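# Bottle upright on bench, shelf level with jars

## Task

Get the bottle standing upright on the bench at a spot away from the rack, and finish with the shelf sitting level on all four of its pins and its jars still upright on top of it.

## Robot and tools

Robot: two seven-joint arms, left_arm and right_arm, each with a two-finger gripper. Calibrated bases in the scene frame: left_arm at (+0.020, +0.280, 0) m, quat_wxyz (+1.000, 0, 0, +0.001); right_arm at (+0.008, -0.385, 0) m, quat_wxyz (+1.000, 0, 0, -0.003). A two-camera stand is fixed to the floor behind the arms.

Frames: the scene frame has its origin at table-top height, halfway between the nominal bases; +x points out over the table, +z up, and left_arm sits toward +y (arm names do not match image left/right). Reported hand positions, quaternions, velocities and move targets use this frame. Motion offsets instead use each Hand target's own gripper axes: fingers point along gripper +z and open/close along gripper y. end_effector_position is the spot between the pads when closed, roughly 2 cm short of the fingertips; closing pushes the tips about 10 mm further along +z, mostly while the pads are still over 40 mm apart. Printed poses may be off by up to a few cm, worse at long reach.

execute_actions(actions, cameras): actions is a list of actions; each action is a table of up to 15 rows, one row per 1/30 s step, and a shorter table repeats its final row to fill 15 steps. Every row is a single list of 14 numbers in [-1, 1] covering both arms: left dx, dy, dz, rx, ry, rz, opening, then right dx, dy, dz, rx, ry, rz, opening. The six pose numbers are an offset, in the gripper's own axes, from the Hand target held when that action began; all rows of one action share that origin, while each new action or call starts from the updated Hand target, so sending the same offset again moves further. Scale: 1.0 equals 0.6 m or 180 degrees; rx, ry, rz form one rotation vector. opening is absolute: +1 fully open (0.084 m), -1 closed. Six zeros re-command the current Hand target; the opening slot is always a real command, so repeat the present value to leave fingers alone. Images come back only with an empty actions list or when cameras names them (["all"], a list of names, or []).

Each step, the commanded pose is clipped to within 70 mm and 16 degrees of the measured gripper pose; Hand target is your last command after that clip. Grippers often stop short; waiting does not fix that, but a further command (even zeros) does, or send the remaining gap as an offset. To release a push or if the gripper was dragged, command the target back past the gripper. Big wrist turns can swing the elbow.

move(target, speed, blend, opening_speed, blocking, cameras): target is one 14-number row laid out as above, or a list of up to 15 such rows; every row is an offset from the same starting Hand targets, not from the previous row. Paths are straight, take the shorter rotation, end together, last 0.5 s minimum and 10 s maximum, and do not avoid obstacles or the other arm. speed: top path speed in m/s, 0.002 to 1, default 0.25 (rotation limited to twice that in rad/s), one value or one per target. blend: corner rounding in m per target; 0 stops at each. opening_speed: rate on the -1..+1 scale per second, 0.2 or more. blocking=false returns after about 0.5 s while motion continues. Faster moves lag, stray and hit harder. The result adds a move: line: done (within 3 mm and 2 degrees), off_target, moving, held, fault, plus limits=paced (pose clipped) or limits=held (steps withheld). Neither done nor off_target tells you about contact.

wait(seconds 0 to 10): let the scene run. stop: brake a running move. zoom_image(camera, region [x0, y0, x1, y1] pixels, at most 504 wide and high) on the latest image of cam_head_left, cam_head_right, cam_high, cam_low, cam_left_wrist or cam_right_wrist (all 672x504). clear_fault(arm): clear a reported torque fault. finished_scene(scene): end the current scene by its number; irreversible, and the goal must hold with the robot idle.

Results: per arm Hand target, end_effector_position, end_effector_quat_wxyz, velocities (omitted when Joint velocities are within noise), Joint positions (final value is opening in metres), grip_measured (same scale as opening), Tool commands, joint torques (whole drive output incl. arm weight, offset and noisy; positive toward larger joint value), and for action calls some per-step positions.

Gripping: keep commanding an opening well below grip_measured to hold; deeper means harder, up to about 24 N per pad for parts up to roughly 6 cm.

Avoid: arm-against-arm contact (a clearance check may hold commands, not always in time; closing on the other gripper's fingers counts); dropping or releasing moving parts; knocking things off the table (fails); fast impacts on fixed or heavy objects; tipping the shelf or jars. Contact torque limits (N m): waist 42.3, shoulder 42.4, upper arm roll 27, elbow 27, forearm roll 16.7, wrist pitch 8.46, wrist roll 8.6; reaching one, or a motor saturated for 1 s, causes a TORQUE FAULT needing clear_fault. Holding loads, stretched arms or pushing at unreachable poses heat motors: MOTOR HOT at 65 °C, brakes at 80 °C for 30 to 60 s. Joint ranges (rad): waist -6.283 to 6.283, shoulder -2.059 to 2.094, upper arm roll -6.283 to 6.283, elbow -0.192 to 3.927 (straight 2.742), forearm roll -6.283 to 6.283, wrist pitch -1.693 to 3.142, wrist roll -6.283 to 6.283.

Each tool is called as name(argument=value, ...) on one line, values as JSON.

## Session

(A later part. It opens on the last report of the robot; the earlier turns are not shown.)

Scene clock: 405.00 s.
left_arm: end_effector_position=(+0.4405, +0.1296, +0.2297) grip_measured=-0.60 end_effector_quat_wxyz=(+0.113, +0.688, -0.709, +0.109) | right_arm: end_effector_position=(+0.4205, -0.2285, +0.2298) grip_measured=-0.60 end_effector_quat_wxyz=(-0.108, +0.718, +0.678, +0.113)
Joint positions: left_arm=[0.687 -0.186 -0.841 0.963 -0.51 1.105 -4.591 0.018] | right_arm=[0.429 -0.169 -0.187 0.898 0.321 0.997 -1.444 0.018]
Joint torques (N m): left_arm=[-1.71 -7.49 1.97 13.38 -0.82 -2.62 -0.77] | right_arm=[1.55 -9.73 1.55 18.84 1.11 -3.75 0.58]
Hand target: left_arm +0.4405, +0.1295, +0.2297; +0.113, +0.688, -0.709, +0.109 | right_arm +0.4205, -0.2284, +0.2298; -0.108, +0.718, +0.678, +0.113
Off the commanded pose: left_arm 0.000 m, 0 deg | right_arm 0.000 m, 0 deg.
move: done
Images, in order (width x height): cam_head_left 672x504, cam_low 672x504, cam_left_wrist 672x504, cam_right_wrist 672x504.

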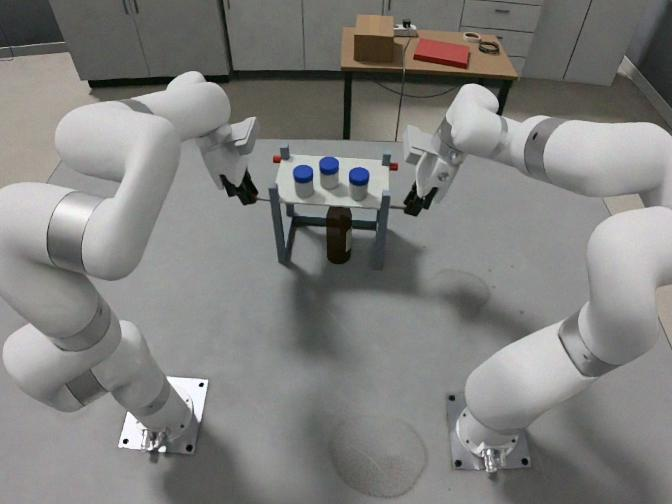

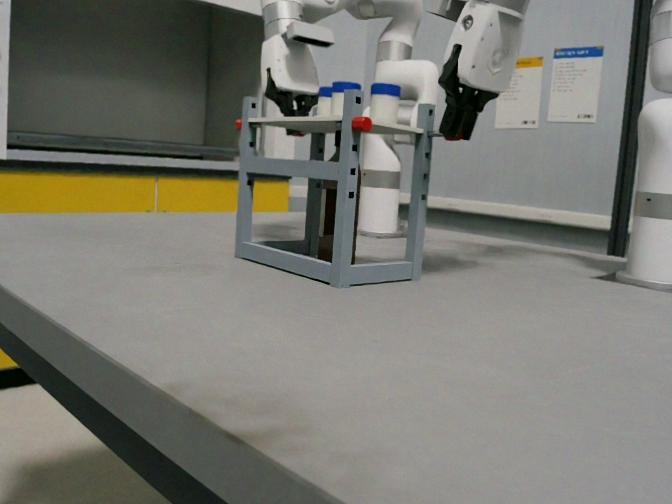

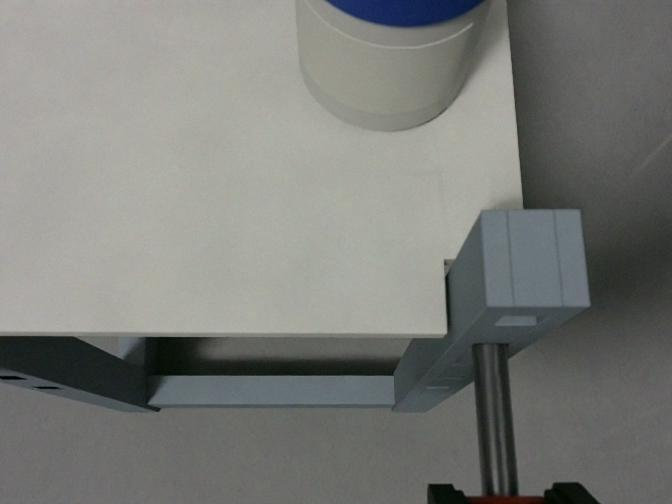

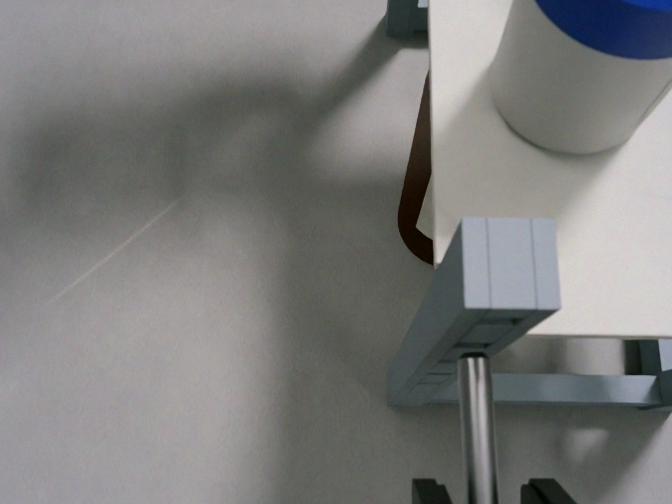

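move(target=[0.0159,0,0.0052,0,0,0,-0.9,0.0055,-0.0003,0.0018,0,0,0,-0.9], speed=0.02, cameras=["cam_left_wrist","cam_right_wrist","cam_head_left"])

zoom_image(camera="cam_right_wrist", region=[430, 290, 530, 390])

zoom_image(camera="cam_head_left", region=[360, 170, 430, 240])

Scene clock: 434.17 s.
left_arm: end_effector_position=(+0.4402, +0.1195, +0.2297) grip_measured=-0.60 end_effector_quat_wxyz=(+0.113, +0.688, -0.709, +0.109) | right_arm: end_effector_position=(+0.4205, -0.2250, +0.2298) grip_measured=-0.60 end_effector_quat_wxyz=(-0.108, +0.718, +0.678, +0.113)
Joint positions: left_arm=[0.679 -0.181 -0.857 0.967 -0.509 1.095 -4.615 0.018] | right_arm=[0.433 -0.166 -0.183 0.9 0.323 0.994 -1.437 0.018]
Joint torques (N m): left_arm=[-1.8 -7.66 2.38 13.48 0.11 -2.45 -0.71] | right_arm=[2.51 -9.85 2.55 19.62 2.36 -4.31 1]
Hand target: left_arm +0.4402, +0.1195, +0.2297; +0.113, +0.688, -0.709, +0.109 | right_arm +0.4206, -0.2250, +0.2298; -0.108, +0.718, +0.678, +0.113
Off the commanded pose: left_arm 0.000 m, 0 deg | right_arm 0.000 m, 0 deg.
move: done
Images, in order (width x height): cam_head_left 672x504, cam_left_wrist 672x504, cam_right_wrist 672x504.

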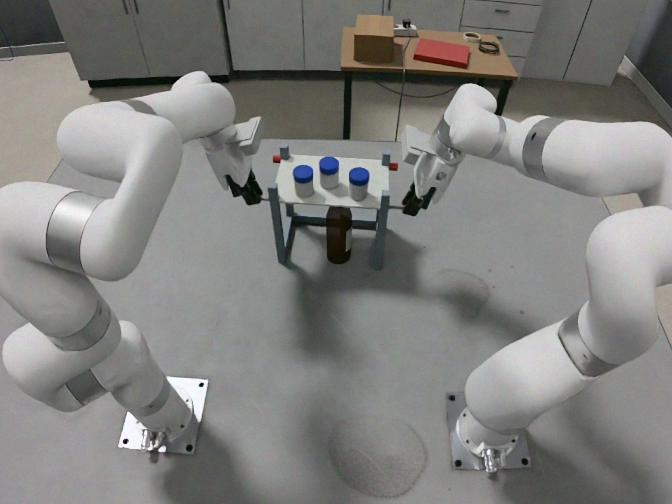

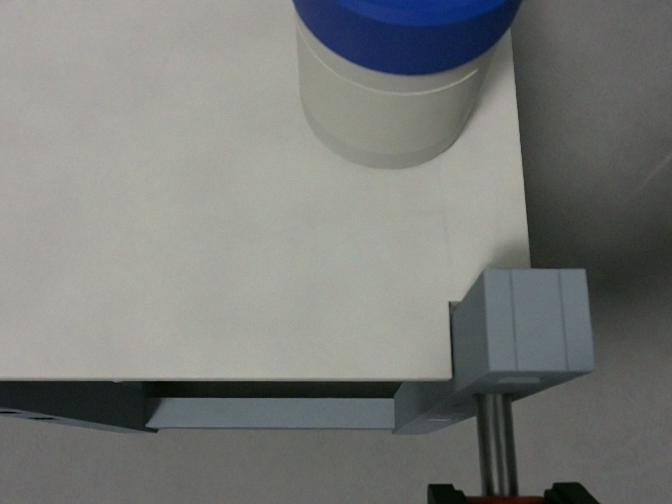

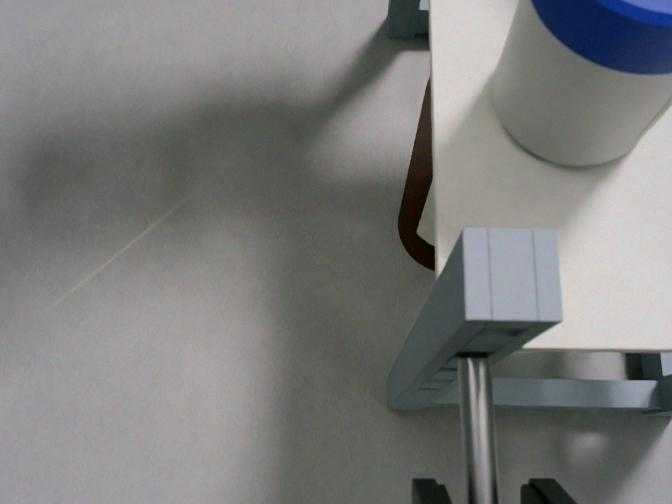

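Scaled by 5.040 from the camera's 672x504 image, which has a finer 960x720 frame.

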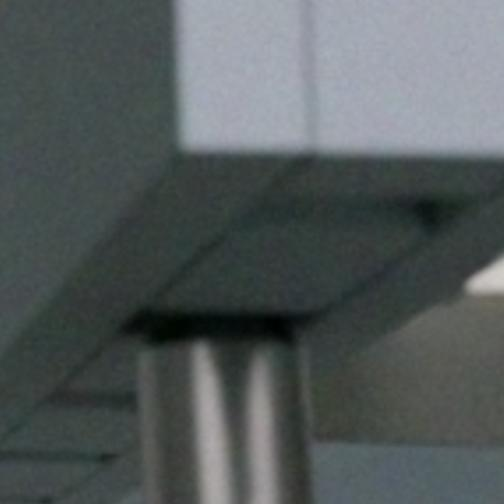

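Scaled by 7.200 from the camera's 672x504 image, which has a finer 960x720 frame.

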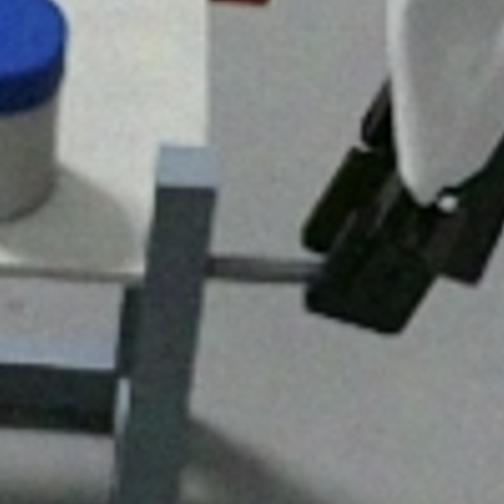

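move(target=[0,0,0,0,0,0,-0.9,0.0028,-0.0003,-0.0035,0,0,0,-0.9], speed=0.02, cameras=["cam_right_wrist","cam_head_left"])

zoom_image(camera="cam_right_wrist", region=[430, 290, 530, 390])

Scene clock: 449.73 s.
left_arm: end_effector_position=(+0.4402, +0.1195, +0.2297) grip_measured=-0.60 end_effector_quat_wxyz=(+0.113, +0.688, -0.709, +0.109) | right_arm: end_effector_position=(+0.4204, -0.2240, +0.2322) grip_measured=-0.60 end_effector_quat_wxyz=(-0.108, +0.718, +0.678, +0.113)
Joint positions: left_arm=[0.679 -0.181 -0.858 0.967 -0.509 1.095 -4.615 0.018] | right_arm=[0.433 -0.168 -0.181 0.905 0.321 1 -1.432 0.018]
Joint torques (N m): left_arm=[-2.22 -7.67 1.83 13.29 -0.04 -2.07 -0.58] | right_arm=[3.04 -11.99 2.94 20.86 0.71 -1.31 0.77]
Hand target: left_arm +0.4402, +0.1195, +0.2297; +0.113, +0.688, -0.709, +0.109 | right_arm +0.4204, -0.2240, +0.2323; -0.108, +0.718, +0.678, +0.113
Off the commanded pose: left_arm 0.000 m, 0 deg | right_arm 0.000 m, 0 deg.
move: done
Images, in order (width x height): cam_head_left 672x504, cam_right_wrist 672x504.

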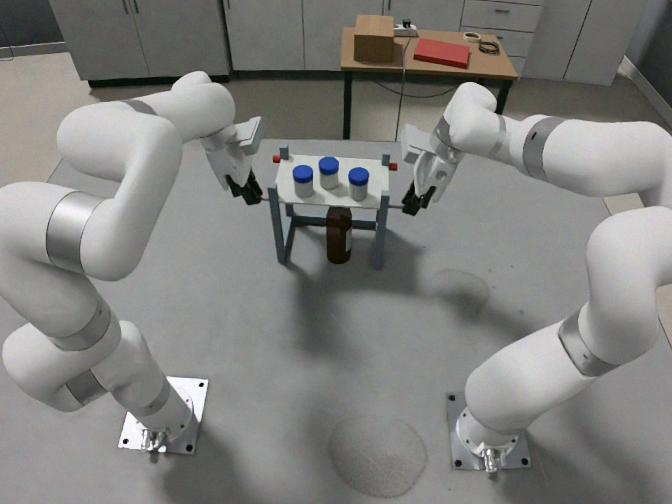

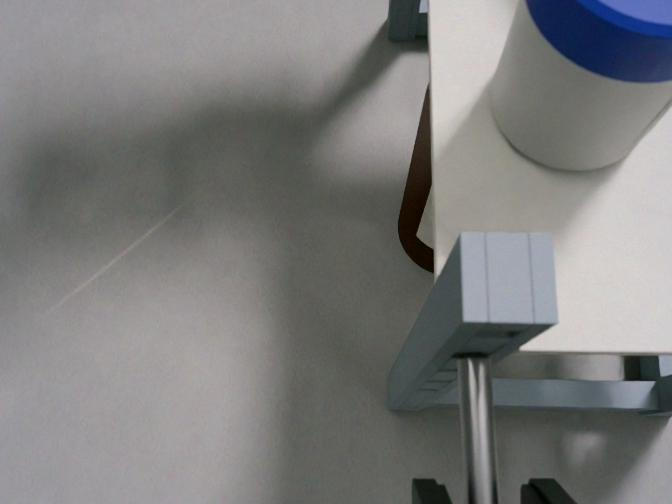

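Scaled by 5.040 from the camera's 672x504 image, which has a finer 960x720 frame.

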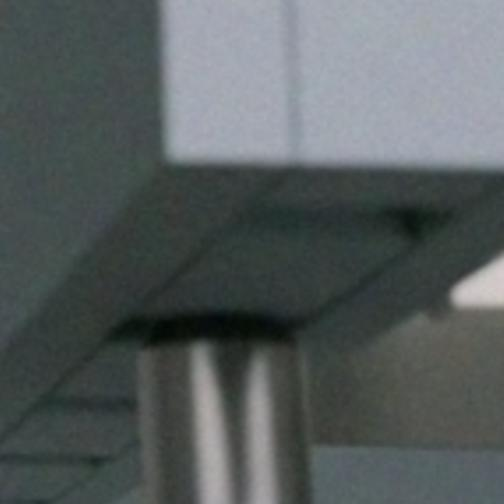

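move(target=[[0,0,0,0,0,0,-0.9,-0.0036,-0.0003,0.0030,0,0,0,-0.9],[0,0,0,0,0,0,-0.9,0.0035,-0.0003,0.0053,0,0,0,-0.9]], speed=0.02, cameras=["cam_right_wrist","cam_head_left"])

zoom_image(camera="cam_right_wrist", region=[430, 290, 530, 390])

Scene clock: 493.93 s.
left_arm: end_effector_position=(+0.4402, +0.1195, +0.2297) grip_measured=-0.60 end_effector_quat_wxyz=(+0.113, +0.688, -0.709, +0.109) | right_arm: end_effector_position=(+0.4204, -0.2211, +0.2299) grip_measured=-0.60 end_effector_quat_wxyz=(-0.108, +0.718, +0.678, +0.113)
Joint positions: left_arm=[0.679 -0.181 -0.858 0.967 -0.509 1.095 -4.615 0.018] | right_arm=[0.437 -0.164 -0.178 0.902 0.324 0.991 -1.429 0.018]
Joint torques (N m): left_arm=[-2.09 -7.97 2.26 12.46 -0.37 -1.6 -0.27] | right_arm=[3.34 -10 3.15 19.94 2.85 -4.32 1.27]
Hand target: left_arm +0.4402, +0.1195, +0.2297; +0.113, +0.688, -0.709, +0.109 | right_arm +0.4204, -0.2210, +0.2299; -0.108, +0.718, +0.678, +0.113
Off the commanded pose: left_arm 0.000 m, 0 deg | right_arm 0.000 m, 0 deg.
move: done
Images, in order (width x height): cam_head_left 672x504, cam_right_wrist 672x504.

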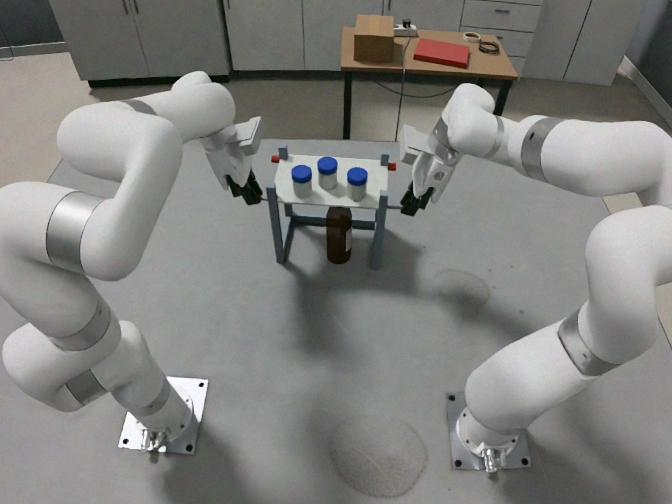

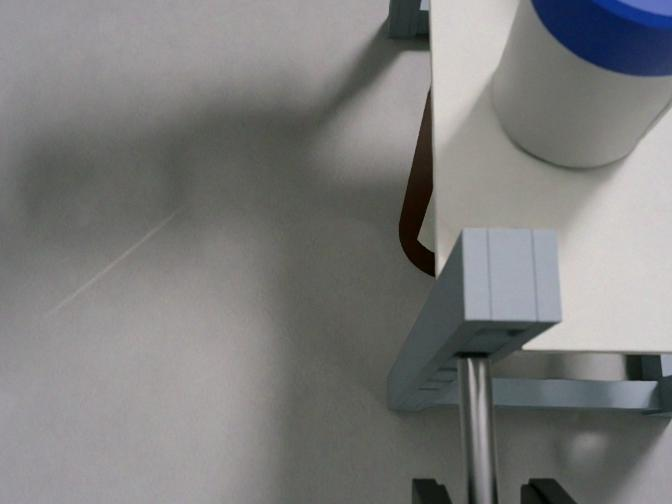

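Scaled by 5.040 from the camera's 672x504 image, which has a finer 960x720 frame.

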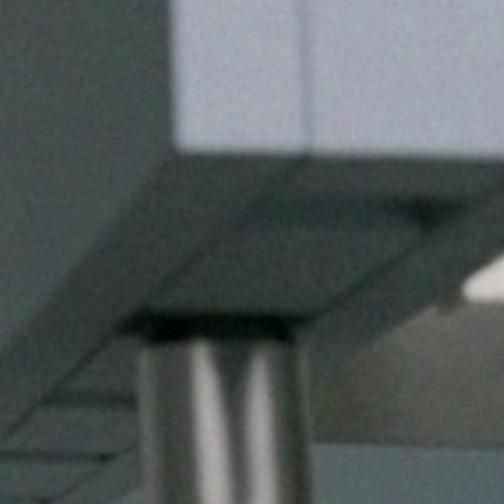

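move(target=[[0,0,0,0,0,0,-0.9,-0.0032,-0.0012,-0.0010,0,0,0,-0.9],[0,0,0,0,0,0,-0.9,0.0008,-0.0012,0.0003,0,0,0,-0.9],[0,0,0,0,0,0,-0.9,0.0016,-0.0012,-0.0021,0,0,0,-0.9]], speed=0.02, cameras=["cam_right_wrist"])

zoom_image(camera="cam_right_wrist", region=[430, 290, 530, 390])

Scene clock: 568.00 s.
left_arm: end_effector_position=(+0.4402, +0.1195, +0.2297) grip_measured=-0.60 end_effector_quat_wxyz=(+0.113, +0.688, -0.709, +0.109) | right_arm: end_effector_position=(+0.4198, -0.2205, +0.2314) grip_measured=-0.60 end_effector_quat_wxyz=(-0.108, +0.718, +0.678, +0.113)
Joint positions: left_arm=[0.679 -0.181 -0.858 0.967 -0.509 1.095 -4.615 0.018] | right_arm=[0.437 -0.167 -0.176 0.903 0.322 0.995 -1.425 0.018]
Joint torques (N m): left_arm=[-2.29 -9.22 2.81 12.23 -0.59 -1.3 -0.02] | right_arm=[2.47 -11.67 3.09 19.94 0.29 -1.18 0.78]
Hand target: left_arm +0.4402, +0.1195, +0.2297; +0.113, +0.688, -0.709, +0.109 | right_arm +0.4197, -0.2205, +0.2314; -0.108, +0.718, +0.678, +0.113
Off the commanded pose: left_arm 0.000 m, 0 deg | right_arm 0.000 m, 0 deg.
move: done
Images, in order (width x height): cam_right_wrist 672x504.

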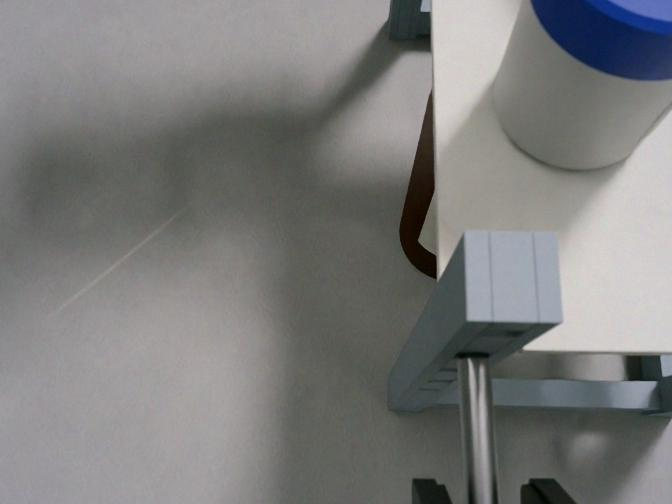

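Scaled by 5.040 from the camera's 672x504 image, which has a finer 960x720 frame.

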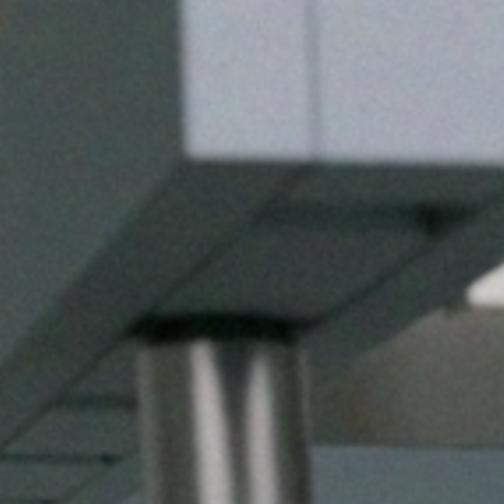

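move(target=[0,0,0,0,0,0,-0.9,0.0048,0,0.0015,0,0,0,-0.9], speed=0.02, cameras=["cam_right_wrist","cam_head_left"])

zoom_image(camera="cam_right_wrist", region=[430, 290, 530, 390])

zoom_image(camera="cam_head_left", region=[360, 170, 430, 240])

Scene clock: 579.07 s.
left_arm: end_effector_position=(+0.4403, +0.1197, +0.2297) grip_measured=-0.60 end_effector_quat_wxyz=(+0.113, +0.688, -0.709, +0.109) | right_arm: end_effector_position=(+0.4199, -0.2177, +0.2314) grip_measured=-0.60 end_effector_quat_wxyz=(-0.108, +0.718, +0.678, +0.113)
Joint positions: left_arm=[0.679 -0.181 -0.857 0.967 -0.509 1.095 -4.615 0.018] | right_arm=[0.44 -0.164 -0.173 0.906 0.323 0.993 -1.42 0.018]
Joint torques (N m): left_arm=[-12.14 -9.17 -10.24 14.17 -5.11 -0.42 -0.29] | right_arm=[12.42 -10.51 12.32 23.37 8.8 -5.57 1.03]
Hand target: left_arm +0.4402, +0.1195, +0.2297; +0.113, +0.688, -0.709, +0.109 | right_arm +0.4199, -0.2175, +0.2315; -0.108, +0.718, +0.678, +0.113
Off the commanded pose: left_arm 0.000 m, 0 deg | right_arm 0.000 m, 0 deg.
move: done
Images, in order (width x height): cam_head_left 672x504, cam_right_wrist 672x504.

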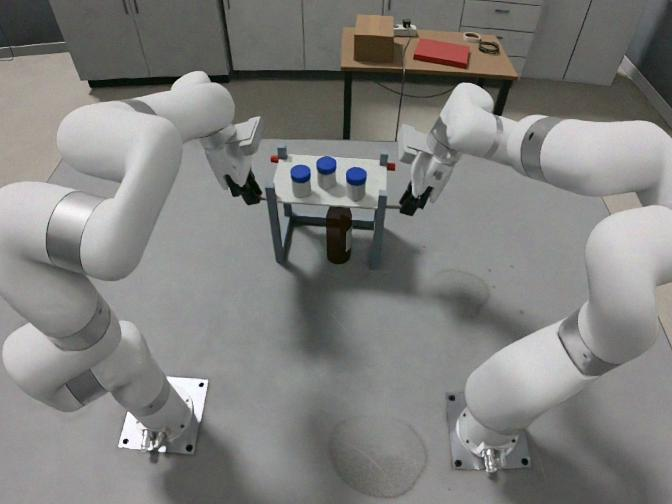

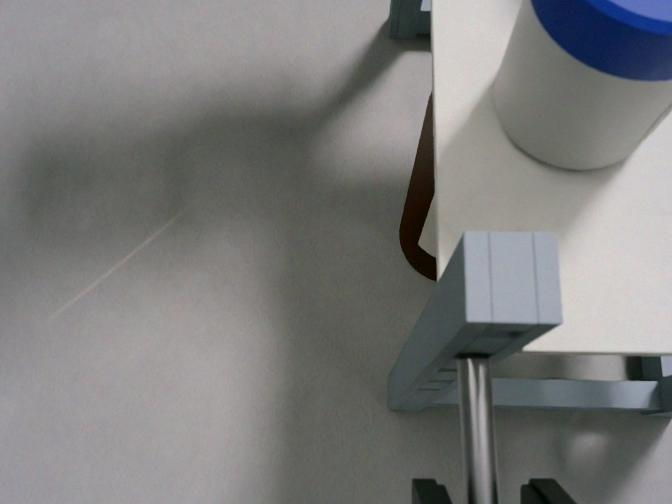

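Scaled by 5.040 from the camera's 672x504 image, which has a finer 960x720 frame.

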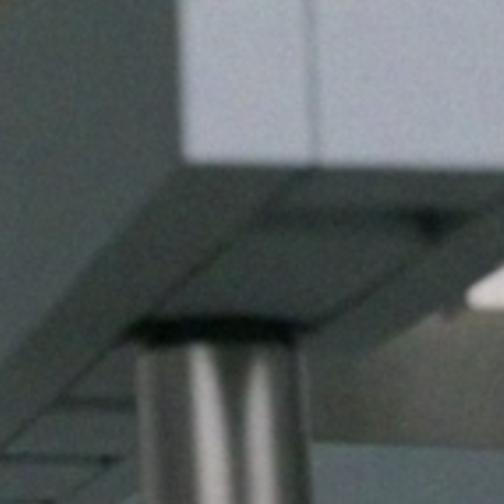

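Scaled by 7.200 from the camera's 672x504 image, which has a finer 960x720 frame.

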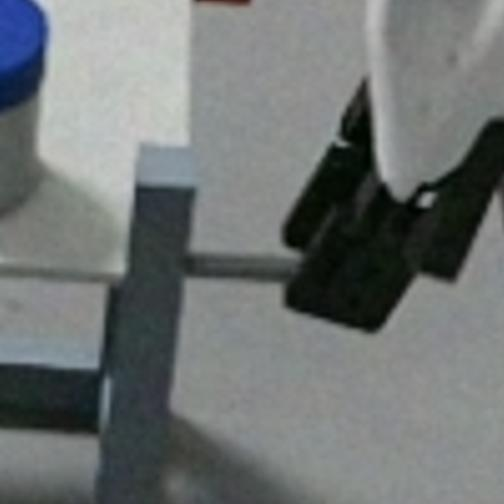

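move(target=[0,0,0,0,0,0,-0.9,-0.0072,0,0.0005,0,0,0,-0.9], speed=0.04, cameras=["cam_right_wrist","cam_head_left","cam_head_right","cam_low"])

zoom_image(camera="cam_right_wrist", region=[430, 270, 530, 370])

zoom_image(camera="cam_head_left", region=[360, 180, 420, 240])

zoom_image(camera="cam_head_right", region=[360, 180, 420, 240])

zoom_image(camera="cam_head_right", region=[240, 170, 300, 230])

zoom_image(camera="cam_low", region=[270, 90, 345, 165])

Scene clock: 641.83 s.
left_arm: end_effector_position=(+0.4401, +0.1193, +0.2297) grip_measured=-0.60 end_effector_quat_wxyz=(+0.113, +0.687, -0.709, +0.109) | right_arm: end_effector_position=(+0.4196, -0.2214, +0.2299) grip_measured=-0.60 end_effector_quat_wxyz=(-0.108, +0.718, +0.679, +0.113)
Joint positions: left_arm=[0.679 -0.181 -0.858 0.967 -0.509 1.095 -4.615 0.018] | right_arm=[0.437 -0.166 -0.178 0.9 0.323 0.991 -1.429 0.018]
Joint torques (N m): left_arm=[1.15 -8.28 3.28 12.72 -0.24 -0.96 -0.54] | right_arm=[-0.79 -11.1 0.09 16.89 -0.58 -3.61 -0.35]
Hand target: left_arm +0.4402, +0.1195, +0.2297; +0.113, +0.688, -0.709, +0.109 | right_arm +0.4197, -0.2215, +0.2298; -0.108, +0.718, +0.678, +0.113
Off the commanded pose: left_arm 0.000 m, 0 deg | right_arm 0.000 m, 0 deg.
move: done
Images, in order (width x height): cam_head_left 672x504, cam_head_right 672x504, cam_low 672x504, cam_right_wrist 672x504.

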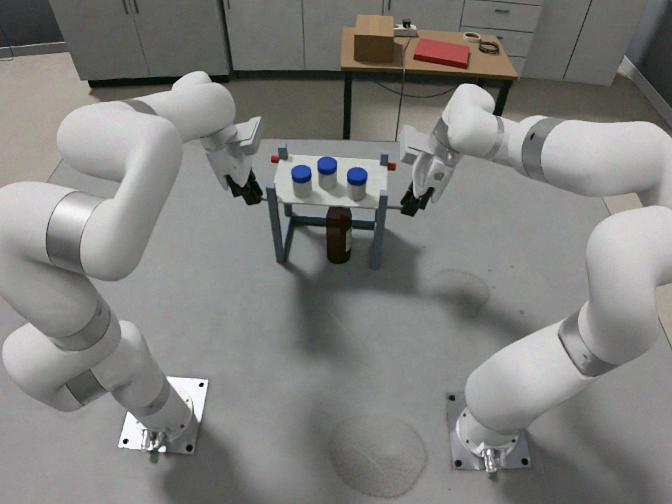

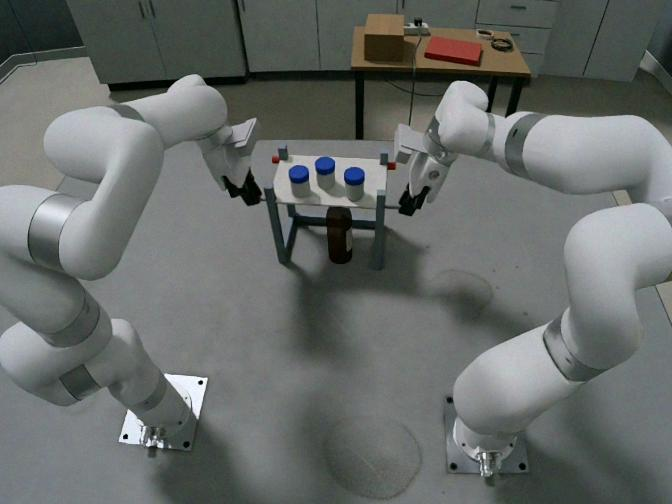

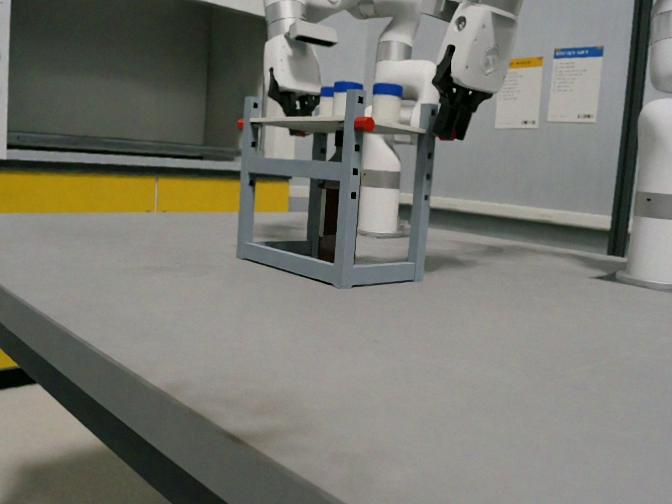

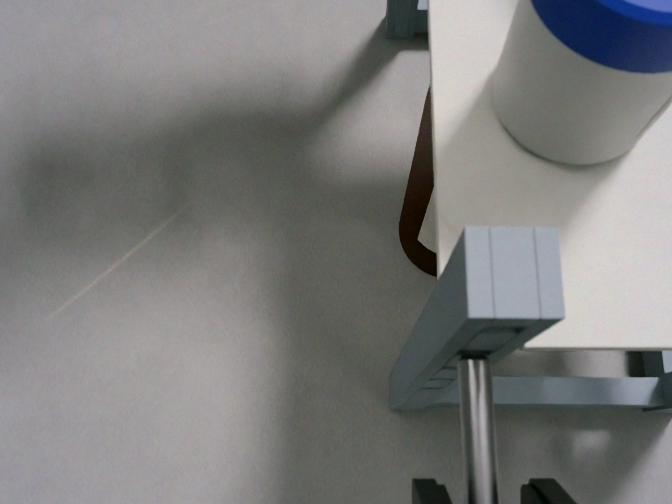

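Scaled by 5.040 from the camera's 672x504 image, which has a finer 960x720 frame.

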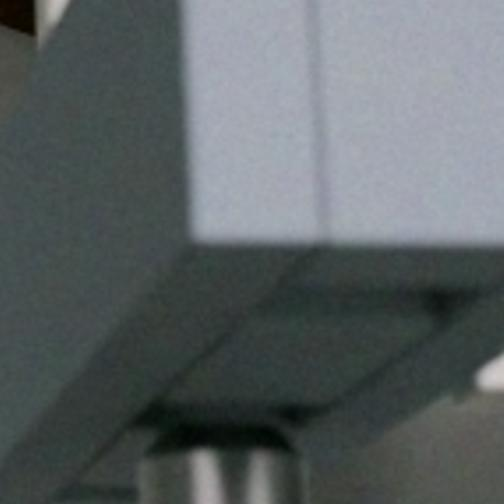

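Scaled by 8.400 from the camera's 672x504 image, which has a finer 960x720 frame.

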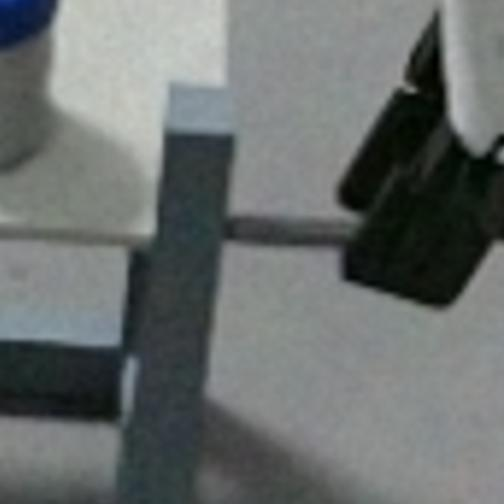

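Scaled by 8.400 from the camera's 672x504 image, which has a finer 960x720 frame.

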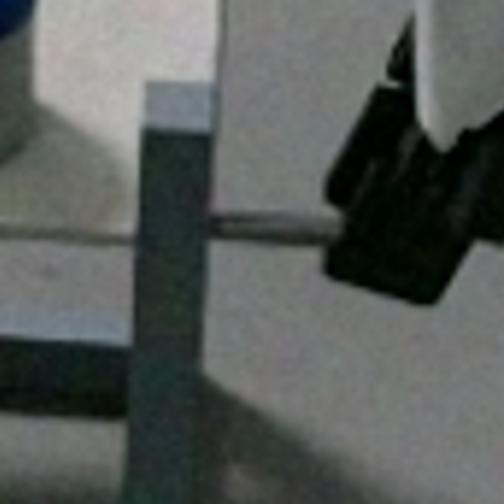

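Scaled by 8.400 from the camera's 672x504 image, which has a finer 960x720 frame.

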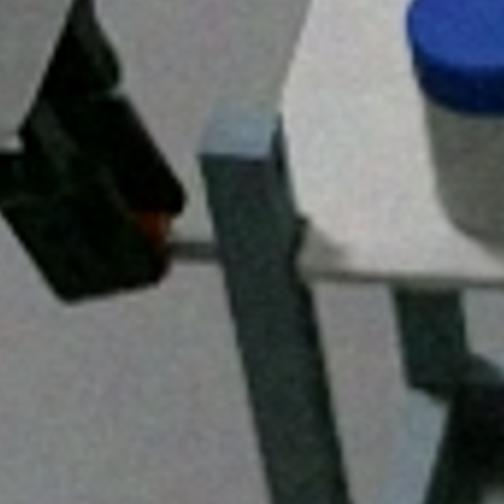

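Scaled by 6.720 from the camera's 672x504 image, which has a finer 960x720 frame.

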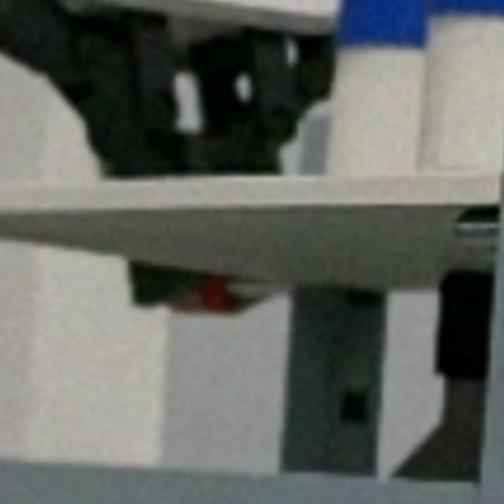

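move(target=[0,0,0,0,0,0,-0.9,0.0052,-0.0004,0.0017,0,0,0,-0.9], speed=0.02, cameras=["cam_right_wrist"])

zoom_image(camera="cam_right_wrist", region=[430, 290, 530, 390])

Scene clock: 686.50 s.
left_arm: end_effector_position=(+0.4403, +0.1197, +0.2297) grip_measured=-0.60 end_effector_quat_wxyz=(+0.113, +0.688, -0.709, +0.109) | right_arm: end_effector_position=(+0.4196, -0.2184, +0.2298) grip_measured=-0.60 end_effector_quat_wxyz=(-0.108, +0.718, +0.678, +0.113)
Joint positions: left_arm=[0.679 -0.181 -0.857 0.967 -0.509 1.095 -4.615 0.018] | right_arm=[0.439 -0.164 -0.174 0.901 0.324 0.989 -1.423 0.018]
Joint torques (N m): left_arm=[-6.24 -11.54 -4.55 13.37 -2.84 -1.33 -0.58] | right_arm=[8.22 -9.6 8.08 20.76 6.74 -4.55 0.46]
Hand target: left_arm +0.4402, +0.1195, +0.2297; +0.113, +0.688, -0.709, +0.109 | right_arm +0.4196, -0.2182, +0.2298; -0.108, +0.718, +0.678, +0.113
Off the commanded pose: left_arm 0.000 m, 0 deg | right_arm 0.000 m, 0 deg.
move: done
Images, in order (width x height): cam_right_wrist 672x504.

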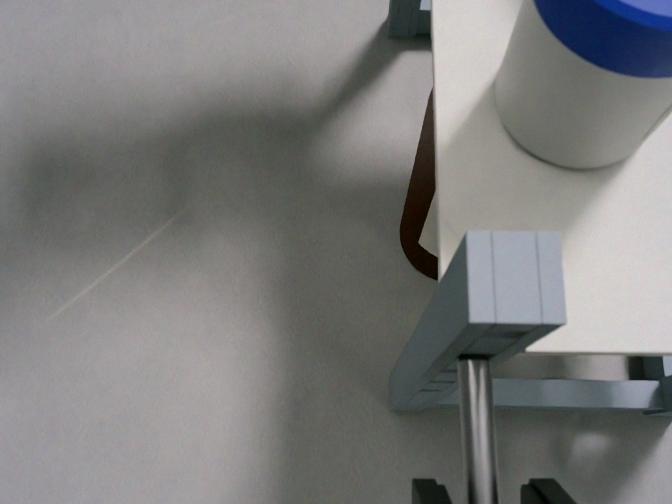

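Scaled by 5.040 from the camera's 672x504 image, which has a finer 960x720 frame.

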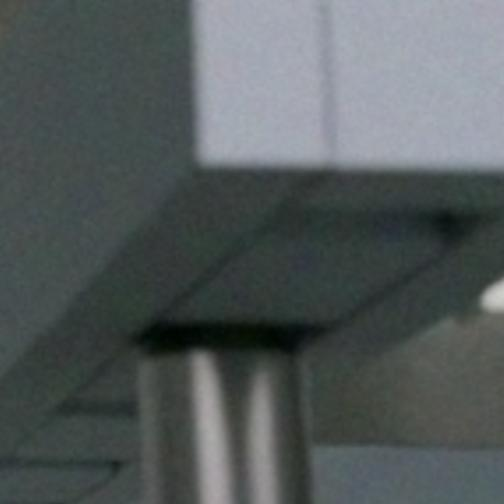

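move(target=[[-0.0079,0,-0.0026,0,0,0,-0.9,-0.0048,0,-0.0015,0,0,0,-0.9],[-0.0079,0,-0.0026,0,0,0,-0.9,-0.0056,0,0.0009,0,0,0,-0.9],[-0.0079,0,-0.0026,0,0,0,-0.9,-0.0021,0,0.0020,0,0,0,-0.9],[-0.0079,0,-0.0026,0,0,0,-0.9,-0.0003,0,-0.0036,0,0,0,-0.9]], speed=[0.03,0.03,0.02,0.01], cameras=["cam_right_wrist"])

zoom_image(camera="cam_right_wrist", region=[430, 290, 530, 390])

Scene clock: 713.00 s.
left_arm: end_effector_position=(+0.4404, +0.1245, +0.2297) grip_measured=-0.60 end_effector_quat_wxyz=(+0.113, +0.688, -0.709, +0.109) | right_arm: end_effector_position=(+0.4196, -0.2190, +0.2318) grip_measured=-0.60 end_effector_quat_wxyz=(-0.108, +0.718, +0.678, +0.113)
Joint positions: left_arm=[0.683 -0.183 -0.849 0.965 -0.51 1.1 -4.603 0.018] | right_arm=[0.439 -0.167 -0.175 0.905 0.322 0.995 -1.422 0.018]
Joint torques (N m): left_arm=[2.68 -12.52 3.99 11.98 -0.69 -0.93 0.1] | right_arm=[-1.59 -11.17 1.13 18.58 -0.41 -0.98 0.53]
Hand target: left_arm +0.4404, +0.1245, +0.2297; +0.113, +0.688, -0.709, +0.109 | right_arm +0.4196, -0.2190, +0.2318; -0.108, +0.718, +0.678, +0.113
Off the commanded pose: left_arm 0.000 m, 0 deg | right_arm 0.000 m, 0 deg.
move: done
Images, in order (width x height): cam_right_wrist 672x504.

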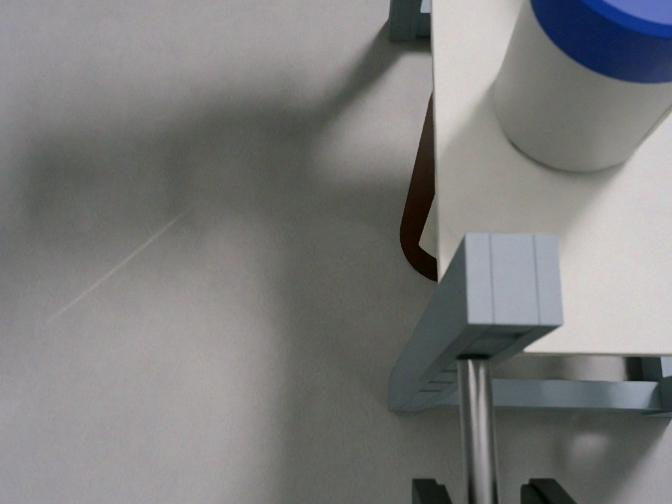

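Scaled by 5.040 from the camera's 672x504 image, which has a finer 960x720 frame.

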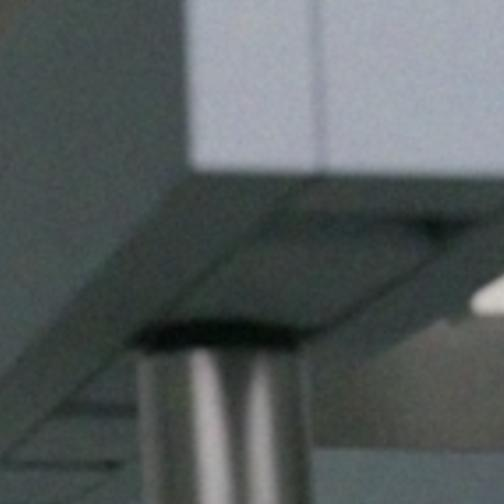

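move(target=[[0,0,0,0,0,0,-0.9,-0.0040,0,-0.0012,0,0,0,-0.9],[0,0,0,0,0,0,-0.9,-0.0059,0,0.0045,0,0,0,-0.9],[0,0,0,0,0,0,-0.9,0.0032,0,0.0074,0,0,0,-0.9]], speed=[0.03,0.03,0.02], cameras=["cam_right_wrist"])

zoom_image(camera="cam_right_wrist", region=[430, 290, 530, 390])

Scene clock: 737.23 s.
left_arm: end_effector_position=(+0.4404, +0.1245, +0.2297) grip_measured=-0.60 end_effector_quat_wxyz=(+0.113, +0.688, -0.709, +0.109) | right_arm: end_effector_position=(+0.4198, -0.2159, +0.2282) grip_measured=-0.60 end_effector_quat_wxyz=(-0.108, +0.718, +0.678, +0.113)
Joint positions: left_arm=[0.683 -0.183 -0.849 0.965 -0.51 1.1 -4.603 0.018] | right_arm=[0.442 -0.16 -0.171 0.9 0.326 0.982 -1.42 0.018]
Joint torques (N m): left_arm=[1.44 -12.22 2.64 12.32 -0.98 -1.79 0.12] | right_arm=[2.02 -9.37 2.34 17.83 1.36 -2.44 0.44]
Hand target: left_arm +0.4404, +0.1245, +0.2297; +0.113, +0.688, -0.709, +0.109 | right_arm +0.4197, -0.2158, +0.2282; -0.108, +0.718, +0.678, +0.113
Off the commanded pose: left_arm 0.000 m, 0 deg | right_arm 0.000 m, 0 deg.
move: done
Images, in order (width x height): cam_right_wrist 672x504.

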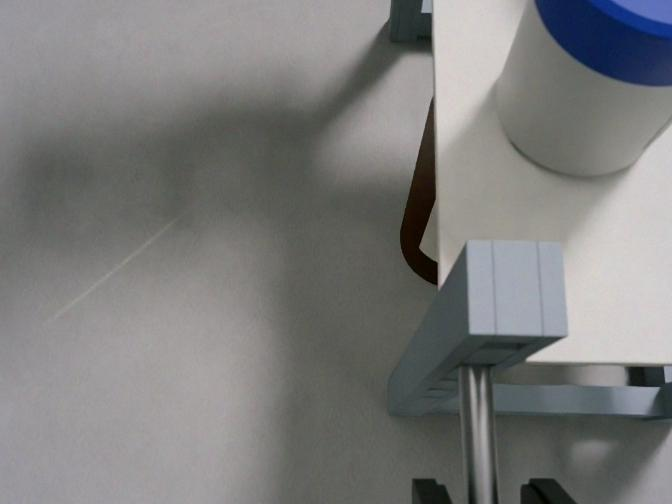

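Scaled by 5.040 from the camera's 672x504 image, which has a finer 960x720 frame.

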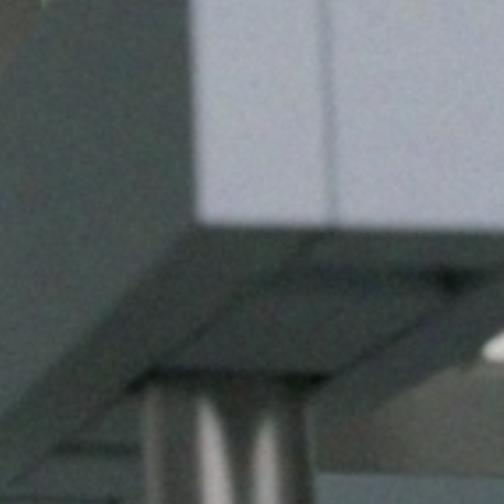

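move(target=[0,0,0,0,0,0,-0.9,0.0151,0,0.0049,0,0,0,-0.9], speed=0.03, cameras=["cam_right_wrist","cam_left_wrist","cam_head_left"])

zoom_image(camera="cam_head_left", region=[360, 170, 430, 240])

zoom_image(camera="cam_right_wrist", region=[400, 260, 600, 460])

Scene clock: 751.27 s.
left_arm: end_effector_position=(+0.4404, +0.1245, +0.2297) grip_measured=-0.60 end_effector_quat_wxyz=(+0.113, +0.688, -0.709, +0.109) | right_arm: end_effector_position=(+0.4203, -0.2063, +0.2282) grip_measured=-0.60 end_effector_quat_wxyz=(-0.108, +0.718, +0.678, +0.113)
Joint positions: left_arm=[0.683 -0.183 -0.849 0.965 -0.51 1.1 -4.603 0.018] | right_arm=[0.451 -0.15 -0.159 0.909 0.33 0.976 -1.402 0.018]
Joint torques (N m): left_arm=[-0.48 -10.05 2.15 12.48 -0.98 -2.29 0.06] | right_arm=[2.14 -10.01 1.93 17.71 1.53 -2.4 0.6]
Hand target: left_arm +0.4404, +0.1245, +0.2297; +0.113, +0.688, -0.709, +0.109 | right_arm +0.4203, -0.2063, +0.2282; -0.108, +0.718, +0.678, +0.113
Off the commanded pose: left_arm 0.000 m, 0 deg | right_arm 0.000 m, 0 deg.
move: done
Images, in order (width x height): cam_head_left 672x504, cam_left_wrist 672x504, cam_right_wrist 672x504.

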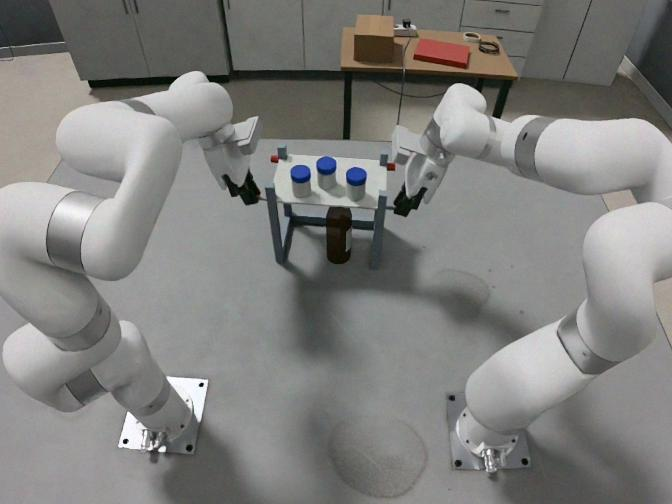

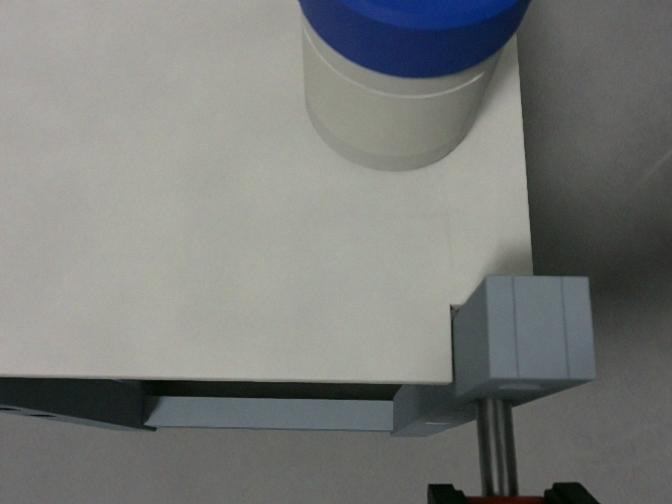

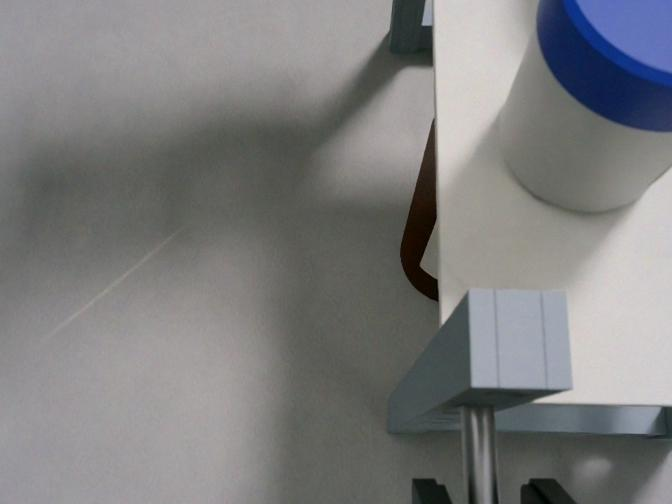

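Scaled by 7.200 from the camera's 672x504 image, which has a finer 960x720 frame.

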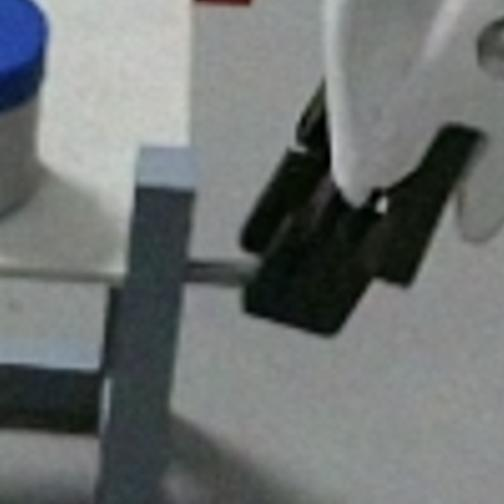

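Scaled by 2.520 from the camera's 672x504 image, which has a finer 960x720 frame.

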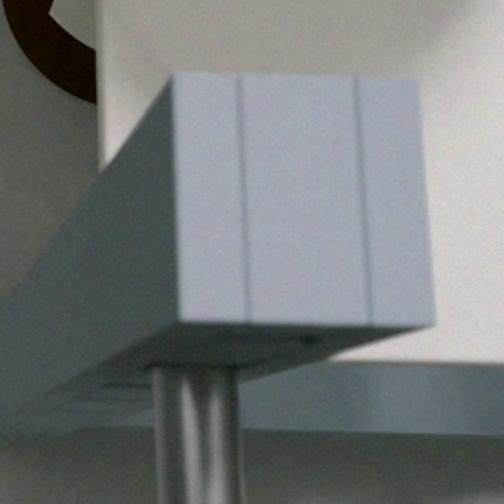

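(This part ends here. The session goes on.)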